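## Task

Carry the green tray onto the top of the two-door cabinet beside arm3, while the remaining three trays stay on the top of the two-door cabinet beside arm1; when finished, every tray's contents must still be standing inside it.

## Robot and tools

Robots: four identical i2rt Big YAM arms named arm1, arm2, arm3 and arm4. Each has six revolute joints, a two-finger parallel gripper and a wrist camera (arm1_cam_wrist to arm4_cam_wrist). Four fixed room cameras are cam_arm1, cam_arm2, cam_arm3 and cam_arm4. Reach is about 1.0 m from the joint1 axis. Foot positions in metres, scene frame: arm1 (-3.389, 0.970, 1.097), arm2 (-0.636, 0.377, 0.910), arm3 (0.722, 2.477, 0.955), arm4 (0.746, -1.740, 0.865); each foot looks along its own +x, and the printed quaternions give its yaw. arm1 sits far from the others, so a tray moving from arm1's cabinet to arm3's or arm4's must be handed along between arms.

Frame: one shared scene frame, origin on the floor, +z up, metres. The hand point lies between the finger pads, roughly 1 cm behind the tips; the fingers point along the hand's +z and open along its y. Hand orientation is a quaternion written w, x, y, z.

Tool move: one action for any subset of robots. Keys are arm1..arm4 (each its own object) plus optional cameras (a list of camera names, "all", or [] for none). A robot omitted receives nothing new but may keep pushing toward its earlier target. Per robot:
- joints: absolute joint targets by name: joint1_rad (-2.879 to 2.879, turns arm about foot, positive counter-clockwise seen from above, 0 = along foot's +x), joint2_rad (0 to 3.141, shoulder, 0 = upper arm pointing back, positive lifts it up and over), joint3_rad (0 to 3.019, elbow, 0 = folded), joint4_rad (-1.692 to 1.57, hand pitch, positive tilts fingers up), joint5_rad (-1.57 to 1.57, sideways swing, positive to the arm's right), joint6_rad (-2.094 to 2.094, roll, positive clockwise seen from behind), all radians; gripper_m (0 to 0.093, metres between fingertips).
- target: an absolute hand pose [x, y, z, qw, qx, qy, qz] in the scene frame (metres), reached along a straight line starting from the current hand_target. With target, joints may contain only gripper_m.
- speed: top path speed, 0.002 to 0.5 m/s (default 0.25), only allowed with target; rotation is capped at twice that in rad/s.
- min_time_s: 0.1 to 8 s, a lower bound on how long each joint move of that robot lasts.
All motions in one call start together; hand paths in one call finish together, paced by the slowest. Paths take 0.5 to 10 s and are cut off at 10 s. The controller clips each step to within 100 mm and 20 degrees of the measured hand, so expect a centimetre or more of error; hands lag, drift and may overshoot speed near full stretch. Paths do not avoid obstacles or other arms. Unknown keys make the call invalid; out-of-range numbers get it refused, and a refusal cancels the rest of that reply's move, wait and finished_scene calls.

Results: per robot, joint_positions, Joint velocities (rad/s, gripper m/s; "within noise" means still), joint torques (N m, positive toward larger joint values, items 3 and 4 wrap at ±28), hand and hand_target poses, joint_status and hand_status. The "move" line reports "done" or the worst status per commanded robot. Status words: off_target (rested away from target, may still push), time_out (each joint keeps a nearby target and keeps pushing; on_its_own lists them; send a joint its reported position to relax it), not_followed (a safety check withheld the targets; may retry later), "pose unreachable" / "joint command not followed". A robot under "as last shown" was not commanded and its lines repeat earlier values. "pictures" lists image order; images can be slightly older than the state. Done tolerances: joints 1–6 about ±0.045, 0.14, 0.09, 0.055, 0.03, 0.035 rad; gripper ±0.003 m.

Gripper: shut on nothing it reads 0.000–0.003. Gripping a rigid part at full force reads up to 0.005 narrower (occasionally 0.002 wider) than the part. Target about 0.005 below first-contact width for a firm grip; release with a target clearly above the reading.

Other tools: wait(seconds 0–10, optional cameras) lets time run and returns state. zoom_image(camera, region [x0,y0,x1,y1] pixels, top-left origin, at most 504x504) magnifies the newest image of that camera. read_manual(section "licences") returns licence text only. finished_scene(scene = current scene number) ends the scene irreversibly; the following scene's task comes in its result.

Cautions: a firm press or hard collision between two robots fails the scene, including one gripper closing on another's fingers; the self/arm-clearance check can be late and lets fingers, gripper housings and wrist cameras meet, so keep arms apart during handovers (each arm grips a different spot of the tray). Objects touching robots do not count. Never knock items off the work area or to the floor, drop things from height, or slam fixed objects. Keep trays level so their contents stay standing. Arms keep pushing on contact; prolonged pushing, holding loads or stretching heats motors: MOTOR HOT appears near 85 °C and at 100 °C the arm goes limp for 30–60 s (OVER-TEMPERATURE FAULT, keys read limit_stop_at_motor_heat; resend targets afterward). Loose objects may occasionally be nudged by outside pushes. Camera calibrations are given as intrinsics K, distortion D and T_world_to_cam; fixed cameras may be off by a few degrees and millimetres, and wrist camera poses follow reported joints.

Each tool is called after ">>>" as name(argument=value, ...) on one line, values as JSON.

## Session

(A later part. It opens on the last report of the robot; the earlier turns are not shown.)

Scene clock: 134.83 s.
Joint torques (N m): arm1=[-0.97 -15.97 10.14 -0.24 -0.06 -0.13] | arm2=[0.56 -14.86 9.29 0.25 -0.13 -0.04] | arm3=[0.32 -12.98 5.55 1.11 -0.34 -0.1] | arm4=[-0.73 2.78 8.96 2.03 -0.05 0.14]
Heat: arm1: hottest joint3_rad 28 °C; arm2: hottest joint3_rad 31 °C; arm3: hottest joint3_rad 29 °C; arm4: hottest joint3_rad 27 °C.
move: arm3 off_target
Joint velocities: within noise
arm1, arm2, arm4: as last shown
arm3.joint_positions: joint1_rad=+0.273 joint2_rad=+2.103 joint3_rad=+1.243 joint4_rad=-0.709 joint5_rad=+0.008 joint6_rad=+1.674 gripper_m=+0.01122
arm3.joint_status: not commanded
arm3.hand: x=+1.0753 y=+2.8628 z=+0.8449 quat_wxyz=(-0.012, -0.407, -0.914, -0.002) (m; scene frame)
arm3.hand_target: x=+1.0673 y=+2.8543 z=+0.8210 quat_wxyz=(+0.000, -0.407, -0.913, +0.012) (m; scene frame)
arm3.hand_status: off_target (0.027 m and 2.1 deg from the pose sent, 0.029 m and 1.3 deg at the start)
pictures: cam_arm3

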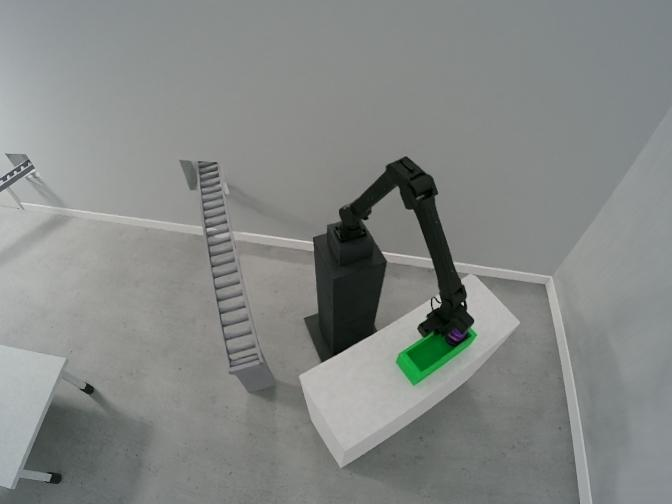

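>>> move(arm3={"target":[1.072,2.859,0.84,-0.002,0.4067,0.9135,-0.005],"speed":0.1})

>>> move(arm3={"joints":{"gripper_m":0.028}})

>>> move(arm3={"target":[1.072,2.859,1.02,-0.002,0.4067,0.9135,-0.005],"speed":0.2}, cameras=["cam_arm3","arm3_cam_wrist","cam_arm1"])

>>> zoom_image(camera="cam_arm3", region=[370, 230, 530, 390])

Scene clock: 136.23 s.
Joint torques (N m): arm1=[-0.97 -15.97 10.14 -0.24 -0.06 -0.13] | arm2=[0.62 -14.86 9.29 0.25 -0.13 -0.04] | arm3=[0.09 -15.09 6.49 -0.24 -0.33 -0.13] | arm4=[-0.73 2.78 8.96 2.03 -0.05 0.14]
Heat: arm1: hottest joint3_rad 28 °C; arm2: hottest joint3_rad 32 °C; arm3: hottest joint3_rad 29 °C; arm4: hottest joint3_rad 27 °C.
move: arm3 done
Joint velocities: within noise
arm1, arm2, arm4: as last shown
arm3.joint_positions: joint1_rad=+0.272 joint2_rad=+2.102 joint3_rad=+1.243 joint4_rad=-0.709 joint5_rad=+0.000 joint6_rad=+1.674 gripper_m=+0.01122
arm3.joint_status: not commanded
arm3.hand: x=+1.0748 y=+2.8635 z=+0.8452 quat_wxyz=(-0.008, -0.407, -0.913, -0.004) (m; scene frame)
arm3.hand_target: x=+1.0719 y=+2.8590 z=+0.8401 quat_wxyz=(+0.002, -0.407, -0.914, +0.005) (m; scene frame)
arm3.hand_status: done (0.007 m and 1.5 deg from the pose sent, 0.007 m and 1.8 deg at the start)
pictures: none

Scene clock: 136.87 s.
Joint torques (N m): arm1=[-0.97 -15.97 10.14 -0.25 -0.06 -0.14] | arm2=[0.56 -14.92 9.29 0.25 -0.13 -0.04] | arm3=[0.26 -15.15 6.64 -0.16 0.11 -0.14] | arm4=[-0.73 2.78 8.96 2.03 -0.05 0.14]
Heat: arm1: hottest joint3_rad 28 °C; arm2: hottest joint3_rad 32 °C; arm3: hottest joint3_rad 29 °C; arm4: hottest joint3_rad 27 °C.
move: arm3 done
Joint velocities: within noise
arm1, arm2, arm4: as last shown
arm3.joint_positions: joint1_rad=+0.272 joint2_rad=+2.103 joint3_rad=+1.241 joint4_rad=-0.711 joint5_rad=-0.014 joint6_rad=+1.674 gripper_m=+0.02791
arm3.joint_status: all done
arm3.hand: x=+1.0717 y=+2.8635 z=+0.8442 quat_wxyz=(-0.001, -0.407, -0.913, -0.003) (m; scene frame)
arm3.hand_target: x=+1.0719 y=+2.8590 z=+0.8400 quat_wxyz=(+0.002, -0.407, -0.914, +0.005) (m; scene frame)
arm3.hand_status: not commanded
pictures: none

Scene clock: 138.57 s.
Joint torques (N m): arm1=[-0.97 -15.97 10.14 -0.25 -0.06 -0.14] | arm2=[0.56 -14.86 9.29 0.25 -0.13 -0.03] | arm3=[-0.09 -14.97 11.7 -0.28 0.14 -0.17] | arm4=[-0.73 2.84 8.96 2.03 -0.05 0.13]
Heat: arm1: hottest joint3_rad 28 °C; arm2: hottest joint3_rad 32 °C; arm3: hottest joint3_rad 29 °C; arm4: hottest joint3_rad 27 °C.
move: arm3 off_target
Joint velocities: within noise
arm1, arm2, arm4: as last shown
arm3.joint_positions: joint1_rad=+0.271 joint2_rad=+1.830 joint3_rad=+1.316 joint4_rad=-1.112 joint5_rad=-0.014 joint6_rad=+1.673 gripper_m=+0.02795
arm3.joint_status: not commanded
arm3.hand: x=+1.0584 y=+2.8510 z=+1.0038 quat_wxyz=(+0.007, -0.408, -0.913, +0.022) (m; scene frame)
arm3.hand_target: x=+1.0716 y=+2.8585 z=+1.0201 quat_wxyz=(+0.002, -0.407, -0.913, +0.005) (m; scene frame)
arm3.hand_status: off_target (0.023 m and 2.0 deg from the pose sent, 0.176 m and 1.0 deg at the start)
pictures: arm3_cam_wrist, cam_arm1, cam_arm3
camera_calibration:
arm3_cam_wrist: T_world_to_cam=[[-0.736433, -0.674276, 0.0549439, 2.6447], [-0.523684, 0.619602, 0.584678, -1.7966], [-0.428277, 0.401803, -0.809403, 0.248648], [0, 0, 0, 1]] pos_world=[1.11329, 2.79653, 1.10638]

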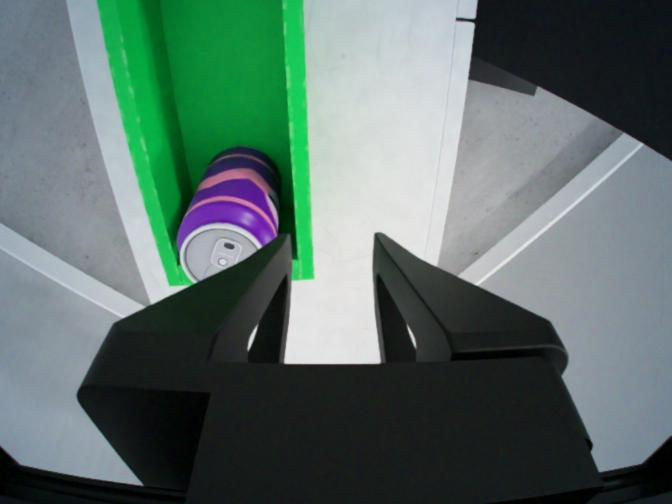

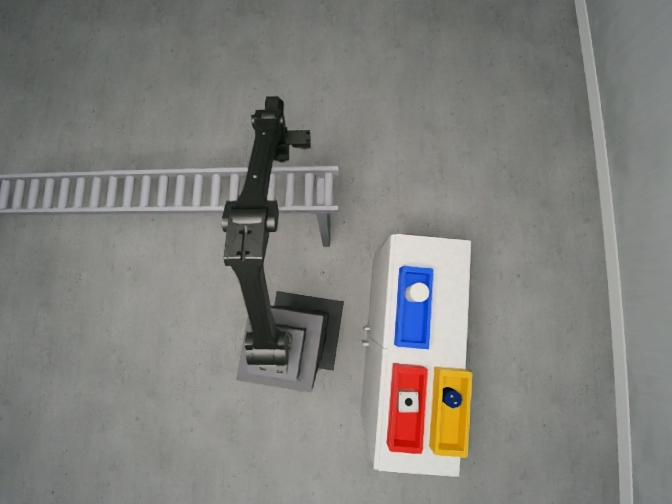

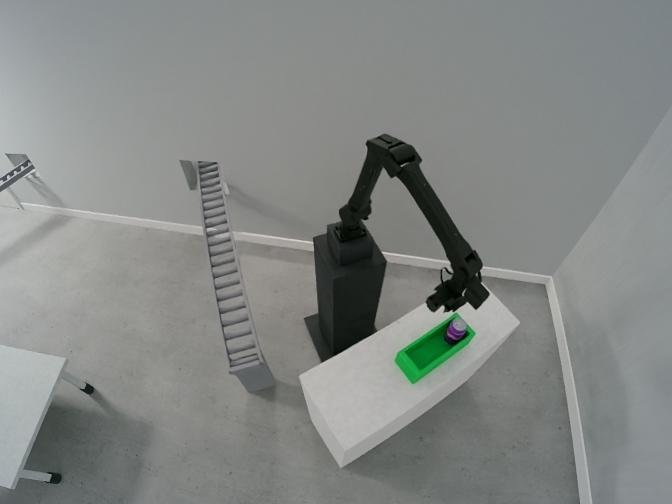

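Scaled by 3.150 from the camera's 672x504 image, which has a finer 960x720 frame.

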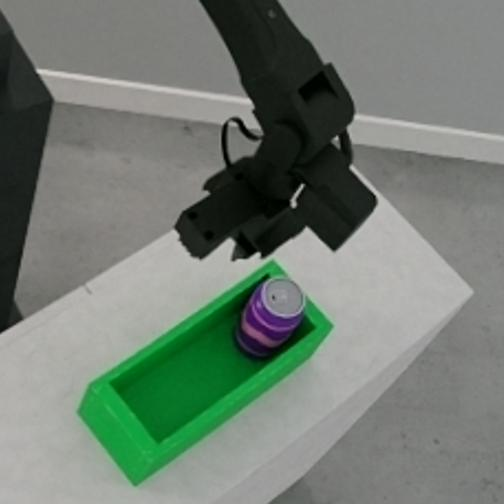

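Upright and in place.

>>> finished_scene(scene=2)

The scene is finished: the task was done.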